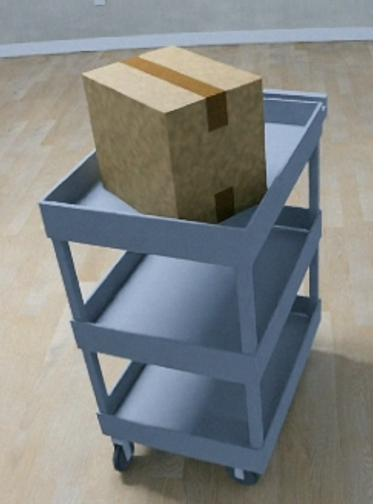

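>>> move --blocking false --r1 '{"base": {"translate_m": 0.9, "strafe_m": -0.62}, "joints": {"lift_m": 0.4}, "pace": "fast"}'

>>> wait --seconds 5

>>> move --blocking false --r1 '{"base": {"translate_m": 1.4, "strafe_m": 0.0}, "pace": "fast"}'

>>> wait --seconds 5.5

>>> move --blocking false --r1 '{"base": {"translate_m": 0.35, "strafe_m": 0.34}, "pace": "fast"}'

>>> wait --seconds 3

>>> move --blocking false --r1 '{"base": {"rotate_rad": 2.86}, "pace": "fast"}'

>>> wait --seconds 4 --cameras '["r1_head_camera","r1_head_left_camera","r1_head_right_camera", "r2_wrist_camera"]'

Scene clock: 610.80 s.
move: r1 moving
r1.base_odometry: x=-1.497 y=+2.151 heading=+2.919
r1.turned_by_wheels: +0.000
r1.turned_by_imu: -0.001
r1.base_tilt: forward=-1.6 right=+1.3
r1.lidar_m: 1.06 1.17 0.91 0.63 0.63 0.91 3.99 0.98 1.31 2.20 2.26 3.12
r1.base_status: translate_m moving; strafe_m moving
r1.joint_positions: lift_m=+0.439 arm_m=+0.000 wrist_yaw_rad=+2.997 wrist_pitch_rad=+0.002 wrist_roll_rad=+0.000 gripper_m=-0.029
r1.joint_status: lift_m moving
r1.measured_speeds: translate_m=+0.178 strafe_m=-0.121 rotate_rad=+0.003 lift_m=-0.206 arm_m=+0.000 wrist_yaw_rad=+0.000 wrist_pitch_rad=+0.000 wrist_roll_rad=+0.000
r1.motor_effort: lift_m=+11(22) arm_m=-3(4) wheel_0=+11(12) wheel_1=-5(7) wheel_2=-12(12)
r1.servo_current: wrist_yaw_rad=52(72) wrist_pitch_rad=33(46) wrist_roll_rad=39(59) gripper_m=52(65)
r1.hand_pose: x=-0.1019 y=+0.1280 z=+0.6165 quat_wxyz=(+0.072, -0.001, +0.000, +0.997) (m; r1's base frame)
r1.wrist_depth_mm: 138 - - - - - - / 137 167 - - - - - / 138 194 - - - - - / 141 228 - - - - - / - - - - - - - / 1008 - 209 200 1118 - - / - 1397 180 1499 165 - -
r2: as last shown
r2.turned_by_imu: +0.000
r2.lidar_m: 0.95 0.51 0.92 3.22 0.89 0.86 4.12 1.96 1.53 1.51 1.67 1.45
r2.motor_effort: lift_m=+20(21) arm_m=-4(4) wheel_0=+0(1) wheel_1=-9(10) wheel_2=+13(13)
r2.servo_current: wrist_yaw_rad=65(78) wrist_pitch_rad=39(46) wrist_roll_rad=33(52) gripper_m=98(104)
r2.contact_limits: arm_m 0.3
r2.wrist_depth_mm: - - 236 164 240 242 - / - - 238 166 241 242 245 / - - 238 162 242 244 246 / - - 240 163 244 246 247 / - - 242 165 245 247 249 / - - 242 166 176 247 250 / - - 243 - 248 249 251
pictures: none

Scene clock: 614.23 s.
earlier move: r1 done
r1.base_odometry: x=-2.200 y=+2.913 heading=+2.919
r1.turned_by_wheels: +0.000
r1.turned_by_imu: -0.003
r1.base_tilt: forward=-1.6 right=+1.2
r1.lidar_m: 4.02 0.84 0.71 1.42 1.45 1.72 1.74 1.82 1.67 1.59 1.67 2.29
r1.base_status: done
r1.joint_positions: lift_m=+0.400 arm_m=+0.000 wrist_yaw_rad=+2.997 wrist_pitch_rad=+0.002 wrist_roll_rad=+0.000 gripper_m=-0.029
r1.joint_status: all done
r1.measured_speeds: all 0
r1.motor_effort: lift_m=+13(22) arm_m=-3(4) wheel_0=-1(14) wheel_1=-1(7) wheel_2=+1(13)
r1.servo_current: wrist_yaw_rad=52(72) wrist_pitch_rad=46(52) wrist_roll_rad=33(72) gripper_m=59(65)
r1.hand_pose: x=-0.1019 y=+0.1280 z=+0.5781 quat_wxyz=(+0.072, -0.001, +0.000, +0.997) (m; r1's base frame)
r1.wrist_depth_mm: 138 - - - - - - / 138 163 - - - - - / 138 195 - - - - - / 140 204 - - - - - / - - - - - - - / - 1756 181 198 - 1863 - / 1499 1336 180 1430 172 1464 1366
r2.base_odometry: x=-2.167 y=-2.181 heading=-2.005
r2.turned_by_wheels: +0.000
r2.turned_by_imu: +0.000
r2.base_tilt: forward=-0.6 right=+0.0
r2.lidar_m: 0.94 0.52 2.34 1.43 0.90 0.87 4.12 1.97 1.54 1.51 1.67 1.41
r2.base_status: not commanded
r2.joint_positions: lift_m=+0.780 arm_m=+0.196 wrist_yaw_rad=+1.409 wrist_pitch_rad=+0.002 wrist_roll_rad=+0.000 gripper_m=-0.034
r2.joint_status: not commanded
r2.measured_speeds: all 0
r2.motor_effort: lift_m=+21(21) arm_m=-4(4) wheel_0=+1(1) wheel_1=-9(10) wheel_2=+13(13)
r2.servo_current: wrist_yaw_rad=65(85) wrist_pitch_rad=46(46) wrist_roll_rad=46(59) gripper_m=104(111)
r2.contact_limits: arm_m 0.3
r2.hand_pose: x=+0.4997 y=+0.2705 z=+0.9576 quat_wxyz=(+0.762, +0.000, +0.001, +0.648) (m; r2's base frame)
r2.wrist_depth_mm: - - 236 164 239 241 - / - - 237 166 241 242 245 / - - 239 162 243 244 246 / - - 238 163 243 245 247 / - - 242 164 245 247 249 / - - 241 165 177 248 250 / - 1537 244 - 249 249 252
wait: 3.43 of 5 s (r1 has come to rest)
pictures: none

Scene clock: 614.73 s.
move: r1 moving
r1.base_odometry: x=-2.249 y=+2.924 heading=+2.919
r1.turned_by_wheels: +0.000
r1.turned_by_imu: +0.000
r1.base_tilt: forward=-1.6 right=+1.3
r1.lidar_m: 3.94 0.83 0.70 0.73 1.45 1.77 1.81 1.90 1.69 1.59 1.67 2.28
r1.base_status: translate_m moving; strafe_m moving
r1.joint_positions: lift_m=+0.400 arm_m=+0.000 wrist_yaw_rad=+2.997 wrist_pitch_rad=+0.002 wrist_roll_rad=+0.000 gripper_m=-0.029
r1.joint_status: not commanded
r1.measured_speeds: translate_m=+0.197 strafe_m=+0.001 rotate_rad=+0.003 lift_m=+0.000 arm_m=+0.000 wrist_yaw_rad=+0.000 wrist_pitch_rad=+0.000 wrist_roll_rad=+0.000
r1.motor_effort: lift_m=+13(13) arm_m=-3(4) wheel_0=+7(10) wheel_1=+6(8) wheel_2=-12(12)
r1.servo_current: wrist_yaw_rad=65(72) wrist_pitch_rad=52(52) wrist_roll_rad=52(59) gripper_m=59(65)
r1.hand_pose: x=-0.1019 y=+0.1280 z=+0.5781 quat_wxyz=(+0.072, -0.001, +0.000, +0.997) (m; r1's base frame)
r1.wrist_depth_mm: 138 - - - - - - / 126 142 - - - - - / 126 179 - - - - - / 138 185 - - - - - / - - - - - - - / - - 181 198 - 1863 - / 1464 1336 179 1397 173 1464 1336
r2: as last shown
r2.base_tilt: forward=-0.6 right=+0.1
r2.lidar_m: 0.91 0.51 2.34 1.44 0.91 0.86 4.11 1.93 1.54 1.50 1.65 1.41
r2.motor_effort: lift_m=+20(21) arm_m=-4(4) wheel_0=+1(1) wheel_1=-9(9) wheel_2=+13(13)
r2.servo_current: wrist_yaw_rad=65(78) wrist_pitch_rad=46(46) wrist_roll_rad=52(59) gripper_m=98(111)
r2.contact_limits: arm_m 0.3
r2.wrist_depth_mm: - - 236 164 240 241 - / - - 237 165 241 243 245 / - - 238 162 242 244 246 / - - 241 163 243 246 247 / - - 242 165 244 247 248 / - - 241 166 177 247 252 / - 1618 244 - 249 249 250
pictures: none

Scene clock: 619.03 s.
earlier move: r1 done
r1.base_odometry: x=-3.565 y=+3.222 heading=+2.919
r1.turned_by_wheels: +0.000
r1.turned_by_imu: +0.001
r1.base_tilt: forward=-1.6 right=+1.2
r1.lidar_m: 2.60 2.70 3.23 3.11 0.71 0.77 3.22 2.30 1.68 1.58 1.65 2.27
r1.base_status: done
r1.joint_positions: lift_m=+0.400 arm_m=+0.000 wrist_yaw_rad=+2.997 wrist_pitch_rad=+0.002 wrist_roll_rad=+0.000 gripper_m=-0.029
r1.joint_status: not commanded
r1.measured_speeds: all 0
r1.motor_effort: lift_m=+13(13) arm_m=-3(4) wheel_0=+0(10) wheel_1=-1(9) wheel_2=+2(13)
r1.servo_current: wrist_yaw_rad=46(72) wrist_pitch_rad=46(52) wrist_roll_rad=52(65) gripper_m=59(65)
r1.hand_pose: x=-0.1019 y=+0.1280 z=+0.5781 quat_wxyz=(+0.072, -0.001, +0.000, +0.997) (m; r1's base frame)
r1.wrist_depth_mm: 138 - - - - 1078 - / 139 171 - - - 1008 - / 139 198 - - - - - / 140 234 - - - - - / - - - - - - - / - - 209 199 181 - 1921 / 1464 1336 179 1430 173 - -
r2.base_odometry: x=-2.167 y=-2.181 heading=-2.005
r2.turned_by_wheels: +0.000
r2.turned_by_imu: +0.001
r2.base_tilt: forward=-0.7 right=+0.0
r2.lidar_m: 0.92 0.52 2.32 3.24 0.89 0.83 4.13 1.95 1.52 1.50 1.66 1.43
r2.base_status: not commanded
r2.joint_positions: lift_m=+0.780 arm_m=+0.196 wrist_yaw_rad=+1.409 wrist_pitch_rad=+0.002 wrist_roll_rad=+0.000 gripper_m=-0.034
r2.joint_status: not commanded
r2.measured_speeds: all 0
r2.motor_effort: lift_m=+20(21) arm_m=-4(4) wheel_0=+1(2) wheel_1=-10(10) wheel_2=+12(13)
r2.servo_current: wrist_yaw_rad=72(85) wrist_pitch_rad=39(46) wrist_roll_rad=46(59) gripper_m=98(117)
r2.contact_limits: arm_m 0.3
r2.hand_pose: x=+0.4997 y=+0.2705 z=+0.9576 quat_wxyz=(+0.762, +0.000, +0.001, +0.648) (m; r2's base frame)
r2.wrist_depth_mm: - - 236 164 239 241 - / - - 237 165 241 243 246 / - - 238 162 244 245 246 / - - 240 163 244 246 247 / - - 241 164 245 246 249 / - - 241 165 177 248 251 / - - 244 - 248 250 251
wait: 4.30 of 5.5 s (r1 has come to rest)
pictures: none

Scene clock: 619.53 s.
move: r1 moving
r1.base_odometry: x=-3.610 y=+3.195 heading=+2.919
r1.turned_by_wheels: +0.000
r1.turned_by_imu: +0.000
r1.base_tilt: forward=-1.6 right=+1.3
r1.lidar_m: 2.58 2.68 3.17 3.08 0.74 0.75 3.25 2.33 1.70 1.62 1.68 2.33
r1.base_status: translate_m moving; strafe_m moving
r1.joint_positions: lift_m=+0.400 arm_m=+0.000 wrist_yaw_rad=+2.998 wrist_pitch_rad=+0.002 wrist_roll_rad=+0.000 gripper_m=-0.029
r1.joint_status: not commanded
r1.measured_speeds: translate_m=+0.145 strafe_m=+0.139 rotate_rad=+0.004 lift_m=+0.000 arm_m=+0.000 wrist_yaw_rad=+0.000 wrist_pitch_rad=+0.000 wrist_roll_rad=+0.000
r1.motor_effort: lift_m=+13(13) arm_m=-3(4) wheel_0=-6(8) wheel_1=+12(13) wheel_2=-8(10)
r1.servo_current: wrist_yaw_rad=46(72) wrist_pitch_rad=39(46) wrist_roll_rad=46(59) gripper_m=65(65)
r1.hand_pose: x=-0.1020 y=+0.1279 z=+0.5781 quat_wxyz=(+0.072, -0.001, +0.000, +0.997) (m; r1's base frame)
r1.wrist_depth_mm: 138 256 - - - 1118 - / 126 141 - - - 1008 - / 126 180 - - - - - / 138 186 - - - - - / - - - - - - - / - - 209 199 181 - 1863 / 1499 1336 179 1397 173 - -
r2: as last shown
r2.turned_by_imu: +0.000
r2.base_tilt: forward=-0.6 right=+0.1
r2.lidar_m: 0.93 0.52 2.35 3.24 0.90 0.86 4.12 1.97 1.53 1.51 1.64 1.43
r2.motor_effort: lift_m=+21(21) arm_m=-4(4) wheel_0=+1(1) wheel_1=-9(9) wheel_2=+13(13)
r2.servo_current: wrist_yaw_rad=59(78) wrist_pitch_rad=39(46) wrist_roll_rad=33(59) gripper_m=98(111)
r2.contact_limits: arm_m 0.3
r2.wrist_depth_mm: - - 236 164 241 241 - / - - 237 166 241 244 244 / - - 239 162 242 245 246 / - - 240 163 244 245 248 / - - 242 165 244 247 249 / - - 242 166 177 247 251 / - - 243 - 248 249 251
pictures: none

Scene clock: 621.50 s.
earlier move: r1 done
r1.base_odometry: x=-3.982 y=+2.968 heading=+2.919
r1.turned_by_wheels: +0.000
r1.turned_by_imu: +0.002
r1.base_tilt: forward=-1.6 right=+1.3
r1.lidar_m: 2.26 2.36 2.87 2.78 2.91 0.83 0.85 2.79 2.03 1.91 1.98 2.37
r1.base_status: done
r1.joint_positions: lift_m=+0.400 arm_m=+0.000 wrist_yaw_rad=+2.998 wrist_pitch_rad=+0.002 wrist_roll_rad=+0.000 gripper_m=-0.029
r1.joint_status: not commanded
r1.measured_speeds: all 0
r1.motor_effort: lift_m=+13(13) arm_m=-3(4) wheel_0=-3(8) wheel_1=-2(14) wheel_2=+2(10)
r1.servo_current: wrist_yaw_rad=46(72) wrist_pitch_rad=33(52) wrist_roll_rad=46(65) gripper_m=65(72)
r1.hand_pose: x=-0.1020 y=+0.1279 z=+0.5781 quat_wxyz=(+0.072, -0.001, +0.000, +0.997) (m; r1's base frame)
r1.wrist_depth_mm: 138 - - - - - - / 139 171 - - 1308 - - / 139 198 - - - - - / 140 233 - - - - - / - - - - - - - / - - 209 199 181 - - / 1499 1336 180 162 149 1464 1397
r2.base_odometry: x=-2.167 y=-2.181 heading=-2.005
r2.turned_by_wheels: +0.000
r2.turned_by_imu: +0.000
r2.base_tilt: forward=-0.7 right=+0.1
r2.lidar_m: 0.93 0.51 2.32 3.23 0.90 0.87 4.13 1.97 1.51 1.50 1.67 1.41
r2.base_status: not commanded
r2.joint_positions: lift_m=+0.780 arm_m=+0.196 wrist_yaw_rad=+1.409 wrist_pitch_rad=+0.002 wrist_roll_rad=+0.000 gripper_m=-0.034
r2.joint_status: not commanded
r2.measured_speeds: all 0
r2.motor_effort: lift_m=+20(21) arm_m=-4(4) wheel_0=+1(1) wheel_1=-9(10) wheel_2=+13(13)
r2.servo_current: wrist_yaw_rad=65(78) wrist_pitch_rad=46(46) wrist_roll_rad=39(59) gripper_m=104(111)
r2.contact_limits: arm_m 0.3
r2.hand_pose: x=+0.4997 y=+0.2705 z=+0.9576 quat_wxyz=(+0.762, +0.000, +0.001, +0.648) (m; r2's base frame)
r2.wrist_depth_mm: - - 236 164 239 242 - / - - 238 166 242 244 244 / - - 239 162 243 244 244 / - - 240 163 244 246 247 / - - 243 164 245 247 248 / - - 241 166 176 249 250 / - - 244 - 248 249 252
wait: 1.97 of 3 s (r1 has come to rest)
pictures: none

Scene clock: 622.00 s.
move: r1 moving
r1.base_odometry: x=-3.982 y=+2.968 heading=-2.986
r1.turned_by_wheels: +0.379
r1.turned_by_imu: +0.379
r1.base_tilt: forward=-1.6 right=+1.2
r1.lidar_m: 2.29 2.83 2.78 2.79 0.85 0.86 3.39 2.12 1.93 1.94 2.45 2.26
r1.base_status: rotate_rad moving
r1.joint_positions: lift_m=+0.400 arm_m=+0.000 wrist_yaw_rad=+2.998 wrist_pitch_rad=+0.002 wrist_roll_rad=+0.000 gripper_m=-0.029
r1.joint_status: not commanded
r1.measured_speeds: translate_m=-0.001 strafe_m=+0.000 rotate_rad=+1.457 lift_m=+0.000 arm_m=+0.000 wrist_yaw_rad=+0.000 wrist_pitch_rad=+0.000 wrist_roll_rad=+0.000
r1.motor_effort: lift_m=+13(13) arm_m=-4(4) wheel_0=-10(10) wheel_1=-9(10) wheel_2=-8(9)
r1.servo_current: wrist_yaw_rad=52(59) wrist_pitch_rad=39(52) wrist_roll_rad=52(59) gripper_m=65(65)
r1.hand_pose: x=-0.1020 y=+0.1279 z=+0.5781 quat_wxyz=(+0.072, -0.001, +0.000, +0.997) (m; r1's base frame)
r1.wrist_depth_mm: 138 - - - - - - / 139 171 - - - 1138 - / 139 197 - - - - - / 141 233 - - - - - / - - - - - - 1336 / - - 209 199 179 - 1808 / 1499 1336 179 1397 157 - -
r2: as last shown
r2.base_tilt: forward=-0.7 right=+0.0
r2.lidar_m: 0.94 0.51 2.34 3.24 0.89 0.86 4.11 1.94 1.53 1.51 1.67 1.44
r2.motor_effort: lift_m=+21(21) arm_m=-4(4) wheel_0=+1(1) wheel_1=-9(9) wheel_2=+13(13)
r2.servo_current: wrist_yaw_rad=72(72) wrist_pitch_rad=39(46) wrist_roll_rad=52(59) gripper_m=104(104)
r2.contact_limits: arm_m 0.3
r2.wrist_depth_mm: - - 237 164 241 241 - / - - 237 166 241 242 246 / - - 238 162 244 245 245 / - - 240 163 243 245 248 / - - 242 165 245 247 248 / - - 241 166 177 248 250 / - - 243 - 247 249 251
pictures: none

Scene clock: 623.77 s.
earlier move: r1 done
r1.base_odometry: x=-3.982 y=+2.968 heading=-0.505
r1.turned_by_wheels: +2.481
r1.turned_by_imu: +2.495
r1.base_tilt: forward=-1.6 right=+1.3
r1.lidar_m: 0.83 3.49 2.28 1.93 1.91 2.19 2.31 2.28 2.61 2.82 2.79 0.89
r1.base_status: done
r1.joint_positions: lift_m=+0.400 arm_m=+0.000 wrist_yaw_rad=+2.998 wrist_pitch_rad=+0.002 wrist_roll_rad=+0.000 gripper_m=-0.029
r1.joint_status: not commanded
r1.measured_speeds: all 0
r1.motor_effort: lift_m=+14(14) arm_m=-4(4) wheel_0=-2(11) wheel_1=-1(10) wheel_2=+1(12)
r1.servo_current: wrist_yaw_rad=59(78) wrist_pitch_rad=39(52) wrist_roll_rad=59(65) gripper_m=59(72)
r1.hand_pose: x=-0.1019 y=+0.1279 z=+0.5780 quat_wxyz=(+0.072, -0.001, +0.000, +0.997) (m; r1's base frame)
r1.wrist_depth_mm: 138 - - - - - 1756 / 138 170 - - - - 1618 / 138 191 - - - - - / 140 231 - - - - - / - - - - - - - / - - 210 199 - - - / 1464 1308 180 1397 173 1464 1430
r2.base_odometry: x=-2.167 y=-2.181 heading=-2.005
r2.turned_by_wheels: +0.000
r2.turned_by_imu: +0.000
r2.base_tilt: forward=-0.6 right=+0.1
r2.lidar_m: 0.93 0.53 2.32 3.24 0.89 0.86 4.13 1.94 1.54 1.50 1.64 1.43
r2.base_status: not commanded
r2.joint_positions: lift_m=+0.780 arm_m=+0.196 wrist_yaw_rad=+1.409 wrist_pitch_rad=+0.002 wrist_roll_rad=+0.000 gripper_m=-0.034
r2.joint_status: not commanded
r2.measured_speeds: all 0
r2.motor_effort: lift_m=+21(21) arm_m=-4(4) wheel_0=+1(1) wheel_1=-9(10) wheel_2=+13(13)
r2.servo_current: wrist_yaw_rad=65(78) wrist_pitch_rad=33(46) wrist_roll_rad=52(65) gripper_m=104(111)
r2.contact_limits: arm_m 0.3
r2.hand_pose: x=+0.4997 y=+0.2705 z=+0.9576 quat_wxyz=(+0.762, +0.000, +0.001, +0.648) (m; r2's base frame)
r2.wrist_depth_mm: - - 237 164 240 241 - / - - 236 165 240 244 244 / - - 238 162 243 244 245 / - - 241 163 244 245 248 / - - 241 165 245 246 249 / - - 242 165 177 247 250 / - - 243 - 248 249 253
wait: 1.77 of 4 s (r1 has come to rest)
pictures: r1_head_camera, r1_head_left_camera, r1_head_right_camera, r2_wrist_camera
Images, in order (width x height): r1_head_camera 420x560, r1_head_left_camera 420x672, r1_head_right_camera 420x672, r2_wrist_camera 616x392.

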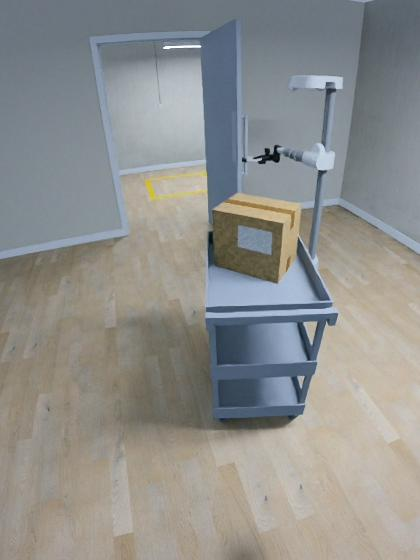

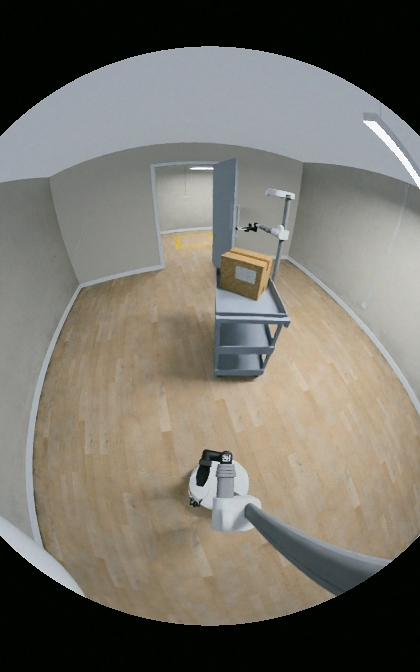

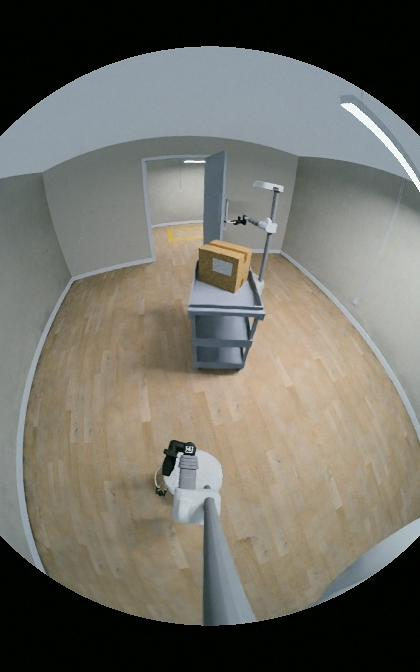

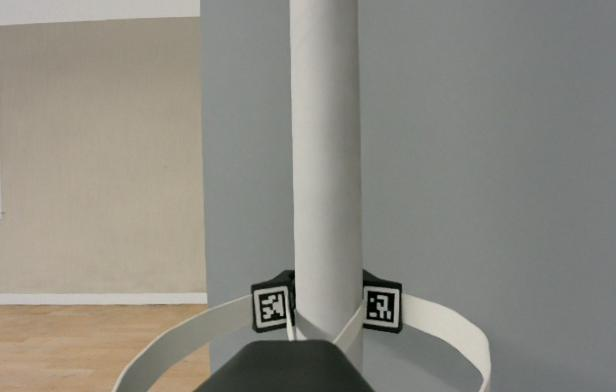

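>>> zoom_image --camera "r1_head_camera" --region '[180, 180, 360, 440]'

Scaled by 1.938 from the camera's 420x560 image, which has a finer 600x800 frame.

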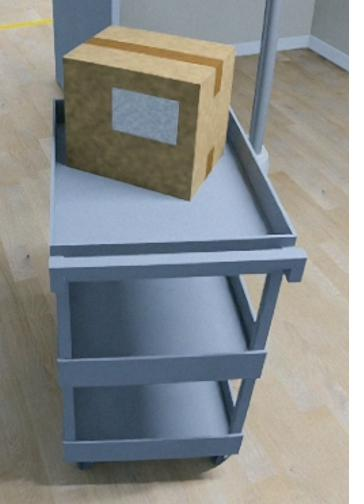

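>>> move --blocking false --r1 '{"base": {"strafe_m": -0.13}, "joints": {"lift_m": 0.57, "wrist_yaw_rad": 0.0, "gripper_m": 0.12}}'

>>> wait --seconds 2.5

>>> wait --seconds 0.5 --cameras '["r1_head_camera","r1_wrist_camera"]'

>>> move --blocking false --r1 '{"joints": {"wrist_roll_rad": 1.571}}'

>>> wait --seconds 1.5 --cameras '["r1_head_camera","r1_wrist_camera"]'

Scene clock: 658.97 s.
move: r1 moving
r1.base_odometry: x=-3.999 y=+2.936 heading=-0.505
r1.turned_by_wheels: +0.000
r1.turned_by_imu: +0.000
r1.base_tilt: forward=-1.6 right=+1.2
r1.lidar_m: 0.84 3.51 2.31 1.95 1.92 2.23 2.28 2.26 2.58 2.76 2.75 0.88
r1.base_status: strafe_m moving
r1.joint_positions: lift_m=+0.437 arm_m=+0.000 wrist_yaw_rad=+2.414 wrist_pitch_rad=+0.002 wrist_roll_rad=+0.000 gripper_m=-0.004
r1.joint_status: lift_m moving; wrist_yaw_rad moving; gripper_m moving
r1.measured_speeds: translate_m=+0.000 strafe_m=-0.140 rotate_rad=+0.002 lift_m=+0.146 arm_m=+0.000 wrist_yaw_rad=-1.819 wrist_pitch_rad=+0.000 wrist_roll_rad=+0.000
r1.motor_effort: lift_m=+27(28) arm_m=-4(4) wheel_0=+10(11) wheel_1=-9(10) wheel_2=-1(1)
r1.servo_current: wrist_yaw_rad=98(117) wrist_pitch_rad=39(46) wrist_roll_rad=52(59) gripper_m=72(72)
r1.hand_pose: x=+0.0138 y=+0.2572 z=+0.6150 quat_wxyz=(+0.356, -0.001, +0.000, +0.934) (m; r1's base frame)
r1.wrist_depth_mm: - - - - - 1808 - / - - - - - 1756 - / - - - - - 1756 - / - - - - - - - / - - - - - - - / - - - 202 181 - - / 1537 1464 181 180 152 1464 1366
r2: as last shown
r2.lidar_m: 0.94 0.49 2.35 3.22 0.89 0.87 4.13 1.94 1.56 1.52 1.66 1.45
r2.motor_effort: lift_m=+20(21) arm_m=-4(4) wheel_0=+1(1) wheel_1=-9(10) wheel_2=+13(13)
r2.servo_current: wrist_yaw_rad=72(78) wrist_pitch_rad=46(46) wrist_roll_rad=46(52) gripper_m=98(104)
r2.contact_limits: arm_m 0.3
r2.wrist_depth_mm: - - 236 164 239 241 - / - - 238 166 241 242 244 / - - 240 162 242 245 246 / - - 241 163 244 245 247 / - - 241 165 245 247 247 / - - 241 165 177 248 251 / - - 243 - 248 249 251
pictures: none

Scene clock: 660.77 s.
earlier move: r1 done
r1.base_odometry: x=-4.045 y=+2.854 heading=-0.505
r1.turned_by_wheels: +0.000
r1.turned_by_imu: -0.001
r1.base_tilt: forward=-1.6 right=+1.3
r1.lidar_m: 0.84 3.54 2.44 2.06 2.02 2.32 2.26 2.25 2.58 2.68 2.66 0.90
r1.base_status: done
r1.joint_positions: lift_m=+0.569 arm_m=+0.000 wrist_yaw_rad=+0.003 wrist_pitch_rad=+0.002 wrist_roll_rad=+0.000 gripper_m=+0.120
r1.joint_status: all done
r1.measured_speeds: all 0
r1.motor_effort: lift_m=+25(28) arm_m=-4(4) wheel_0=+1(11) wheel_1=-1(10) wheel_2=+0(1)
r1.servo_current: wrist_yaw_rad=26(124) wrist_pitch_rad=33(46) wrist_roll_rad=39(65) gripper_m=46(91)
r1.hand_pose: x=+0.4595 y=-0.0866 z=+0.7471 quat_wxyz=(+1.000, +0.000, +0.001, +0.001) (m; r1's base frame)
r1.wrist_depth_mm: - - - - - - - / - - - - - - - / - - 1042 991 - - - / - - - - - - - / - - - - - - - / - - - - 193 - - / 1921 691 - 139 1756 1618 1808
r2.base_odometry: x=-2.167 y=-2.181 heading=-2.005
r2.turned_by_wheels: +0.000
r2.turned_by_imu: +0.000
r2.base_tilt: forward=-0.7 right=+0.0
r2.lidar_m: 0.97 0.53 2.34 3.19 0.91 0.87 4.11 1.95 1.54 1.50 1.66 1.42
r2.base_status: not commanded
r2.joint_positions: lift_m=+0.780 arm_m=+0.196 wrist_yaw_rad=+1.409 wrist_pitch_rad=+0.002 wrist_roll_rad=+0.000 gripper_m=-0.034
r2.joint_status: not commanded
r2.measured_speeds: all 0
r2.motor_effort: lift_m=+21(21) arm_m=-4(4) wheel_0=+1(1) wheel_1=-9(10) wheel_2=+13(13)
r2.servo_current: wrist_yaw_rad=72(78) wrist_pitch_rad=39(46) wrist_roll_rad=46(65) gripper_m=98(111)
r2.contact_limits: arm_m 0.3
r2.hand_pose: x=+0.4997 y=+0.2705 z=+0.9576 quat_wxyz=(+0.762, +0.000, +0.001, +0.648) (m; r2's base frame)
r2.wrist_depth_mm: - - 236 164 239 241 - / - - 237 165 240 241 245 / - - 238 162 242 244 247 / - - 240 163 244 245 249 / - - 241 164 244 246 249 / - - 242 166 176 248 249 / - - 244 - 248 249 252
wait: 1.80 of 2.5 s (r1 has come to rest)
pictures: none

Scene clock: 661.27 s.
r1.base_odometry: x=-4.045 y=+2.854 heading=-0.505
r1.turned_by_wheels: +0.000
r1.turned_by_imu: +0.000
r1.base_tilt: forward=-1.6 right=+1.3
r1.lidar_m: 0.86 3.54 2.46 2.05 2.02 2.31 2.26 2.24 2.57 2.68 2.67 0.90
r1.base_status: done
r1.joint_positions: lift_m=+0.569 arm_m=+0.000 wrist_yaw_rad=+0.003 wrist_pitch_rad=+0.002 wrist_roll_rad=+0.000 gripper_m=+0.120
r1.joint_status: all done
r1.measured_speeds: all 0
r1.motor_effort: lift_m=+25(28) arm_m=-4(4) wheel_0=+2(11) wheel_1=-1(10) wheel_2=+1(1)
r1.servo_current: wrist_yaw_rad=59(124) wrist_pitch_rad=26(46) wrist_roll_rad=46(65) gripper_m=39(91)
r1.hand_pose: x=+0.4595 y=-0.0866 z=+0.7471 quat_wxyz=(+1.000, +0.000, +0.001, +0.001) (m; r1's base frame)
r1.wrist_depth_mm: - - - - - - - / - - - - - - - / - - 1025 976 - - - / - - - - - - - / - - - - - - - / - - - - 194 - - / 1808 683 - 139 1756 1618 1808
r2.base_odometry: x=-2.167 y=-2.181 heading=-2.005
r2.turned_by_wheels: +0.000
r2.turned_by_imu: +0.000
r2.base_tilt: forward=-0.7 right=+0.0
r2.lidar_m: 0.89 0.52 2.32 3.23 0.88 0.86 4.12 1.96 1.53 1.52 1.62 1.43
r2.base_status: not commanded
r2.joint_positions: lift_m=+0.780 arm_m=+0.196 wrist_yaw_rad=+1.409 wrist_pitch_rad=+0.002 wrist_roll_rad=+0.000 gripper_m=-0.034
r2.joint_status: not commanded
r2.measured_speeds: all 0
r2.motor_effort: lift_m=+21(21) arm_m=-4(4) wheel_0=+1(1) wheel_1=-9(10) wheel_2=+13(13)
r2.servo_current: wrist_yaw_rad=72(78) wrist_pitch_rad=39(46) wrist_roll_rad=46(65) gripper_m=98(111)
r2.contact_limits: arm_m 0.3
r2.hand_pose: x=+0.4997 y=+0.2705 z=+0.9576 quat_wxyz=(+0.762, +0.000, +0.001, +0.648) (m; r2's base frame)
r2.wrist_depth_mm: - - 236 164 240 241 - / - - 237 166 241 244 245 / - - 239 162 243 244 246 / - - 241 163 245 245 248 / - - 242 164 245 247 248 / - - 241 165 177 248 250 / - - 244 - 247 248 252
wait: 0.50 s; at rest by 0.27 s
pictures: r1_head_camera, r1_wrist_camera
Images, in order (width x height): r1_head_camera 420x560, r1_wrist_camera 616x392.

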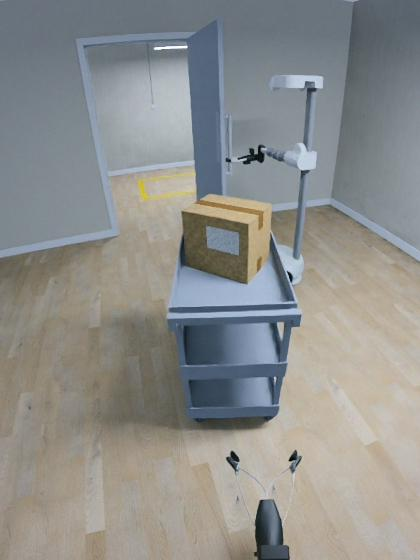

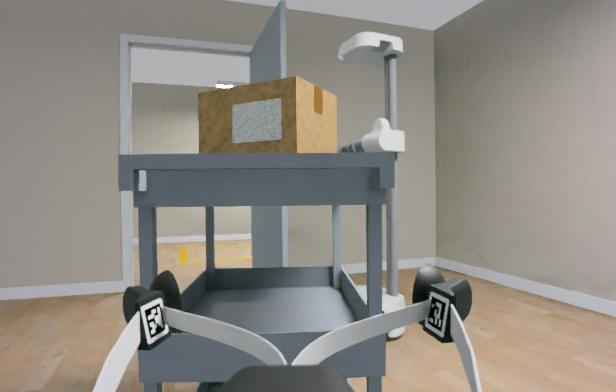

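Scene clock: 661.77 s.
move: r1 moving
r1.base_odometry: x=-4.045 y=+2.854 heading=-0.505
r1.turned_by_wheels: +0.000
r1.turned_by_imu: +0.000
r1.base_tilt: forward=-1.6 right=+1.3
r1.lidar_m: 0.85 3.53 2.44 2.04 2.02 2.36 2.25 2.25 2.58 2.67 2.68 0.89
r1.base_status: not commanded
r1.joint_positions: lift_m=+0.569 arm_m=+0.000 wrist_yaw_rad=+0.003 wrist_pitch_rad=+0.002 wrist_roll_rad=+0.580 gripper_m=+0.120
r1.joint_status: wrist_roll_rad moving
r1.measured_speeds: translate_m=+0.000 strafe_m=+0.000 rotate_rad=+0.000 lift_m=+0.000 arm_m=+0.000 wrist_yaw_rad=+0.000 wrist_pitch_rad=+0.000 wrist_roll_rad=+1.818
r1.motor_effort: lift_m=+25(25) arm_m=-4(4) wheel_0=+1(2) wheel_1=-1(1) wheel_2=+0(1)
r1.servo_current: wrist_yaw_rad=39(59) wrist_pitch_rad=39(46) wrist_roll_rad=91(124) gripper_m=39(46)
r1.hand_pose: x=+0.4595 y=-0.0866 z=+0.7471 quat_wxyz=(+0.958, +0.286, +0.001, +0.001) (m; r1's base frame)
r1.wrist_depth_mm: - - - - - - - / - - - - - - - / - - 960 1042 - - - / - - 991 - - - - / - - - - 1983 - 1661 / - 691 1308 - 192 1281 1281 / - - - 138 - 1182 1098
r2: as last shown
r2.base_tilt: forward=-0.6 right=+0.0
r2.lidar_m: 0.95 0.52 2.34 3.24 0.90 0.87 4.13 1.94 1.52 1.51 1.63 1.44
r2.servo_current: wrist_yaw_rad=65(72) wrist_pitch_rad=46(46) wrist_roll_rad=52(59) gripper_m=104(104)
r2.contact_limits: arm_m 0.3
r2.wrist_depth_mm: - - 236 164 240 241 - / - - 238 166 241 243 245 / - - 239 162 242 244 246 / - - 240 163 244 245 248 / - - 243 164 245 246 249 / - - 242 165 177 249 250 / - - 243 - 248 249 251
pictures: none

Scene clock: 662.80 s.
earlier move: r1 done
r1.base_odometry: x=-4.045 y=+2.854 heading=-0.505
r1.turned_by_wheels: +0.000
r1.turned_by_imu: +0.000
r1.base_tilt: forward=-1.6 right=+1.3
r1.lidar_m: 0.86 3.55 2.46 2.07 2.01 2.33 2.26 2.27 2.60 2.69 2.63 0.88
r1.base_status: not commanded
r1.joint_positions: lift_m=+0.569 arm_m=+0.000 wrist_yaw_rad=+0.003 wrist_pitch_rad=+0.002 wrist_roll_rad=+1.569 gripper_m=+0.120
r1.joint_status: all done
r1.measured_speeds: all 0
r1.motor_effort: lift_m=+25(25) arm_m=-3(4) wheel_0=+2(2) wheel_1=-1(1) wheel_2=+0(1)
r1.servo_current: wrist_yaw_rad=39(65) wrist_pitch_rad=46(46) wrist_roll_rad=46(124) gripper_m=52(52)
r1.hand_pose: x=+0.4595 y=-0.0866 z=+0.7471 quat_wxyz=(+0.708, +0.706, +0.002, +0.000) (m; r1's base frame)
r1.wrist_depth_mm: - - - - - 1464 1042 / - - - - - 1537 1060 / - - - - - 1537 1060 / - - 1008 - 707 715 - / - - 931 - 707 - - / - - 634 - 191 196 - / - - - 145 - 707 -
r2.base_odometry: x=-2.167 y=-2.181 heading=-2.005
r2.turned_by_wheels: +0.000
r2.turned_by_imu: +0.000
r2.base_tilt: forward=-0.7 right=+0.0
r2.lidar_m: 0.92 0.51 2.33 3.23 0.90 0.87 4.12 1.94 1.54 1.51 1.66 1.42
r2.base_status: not commanded
r2.joint_positions: lift_m=+0.780 arm_m=+0.196 wrist_yaw_rad=+1.409 wrist_pitch_rad=+0.002 wrist_roll_rad=+0.000 gripper_m=-0.034
r2.joint_status: not commanded
r2.measured_speeds: all 0
r2.motor_effort: lift_m=+20(21) arm_m=-4(4) wheel_0=+1(1) wheel_1=-9(10) wheel_2=+13(13)
r2.servo_current: wrist_yaw_rad=78(78) wrist_pitch_rad=33(46) wrist_roll_rad=46(65) gripper_m=98(111)
r2.contact_limits: arm_m 0.3
r2.hand_pose: x=+0.4997 y=+0.2705 z=+0.9576 quat_wxyz=(+0.762, +0.000, +0.001, +0.648) (m; r2's base frame)
r2.wrist_depth_mm: - - 237 164 240 241 - / - - 238 165 241 243 243 / - - 239 163 243 244 246 / - - 240 163 243 247 248 / - - 242 165 245 246 249 / - - 242 166 177 247 250 / - - 243 - 247 250 252
wait: 1.03 of 1.5 s (r1 has come to rest)
pictures: r1_head_camera, r1_wrist_camera
Images, in order (width x height): r1_head_camera 420x560, r1_wrist_camera 616x392.

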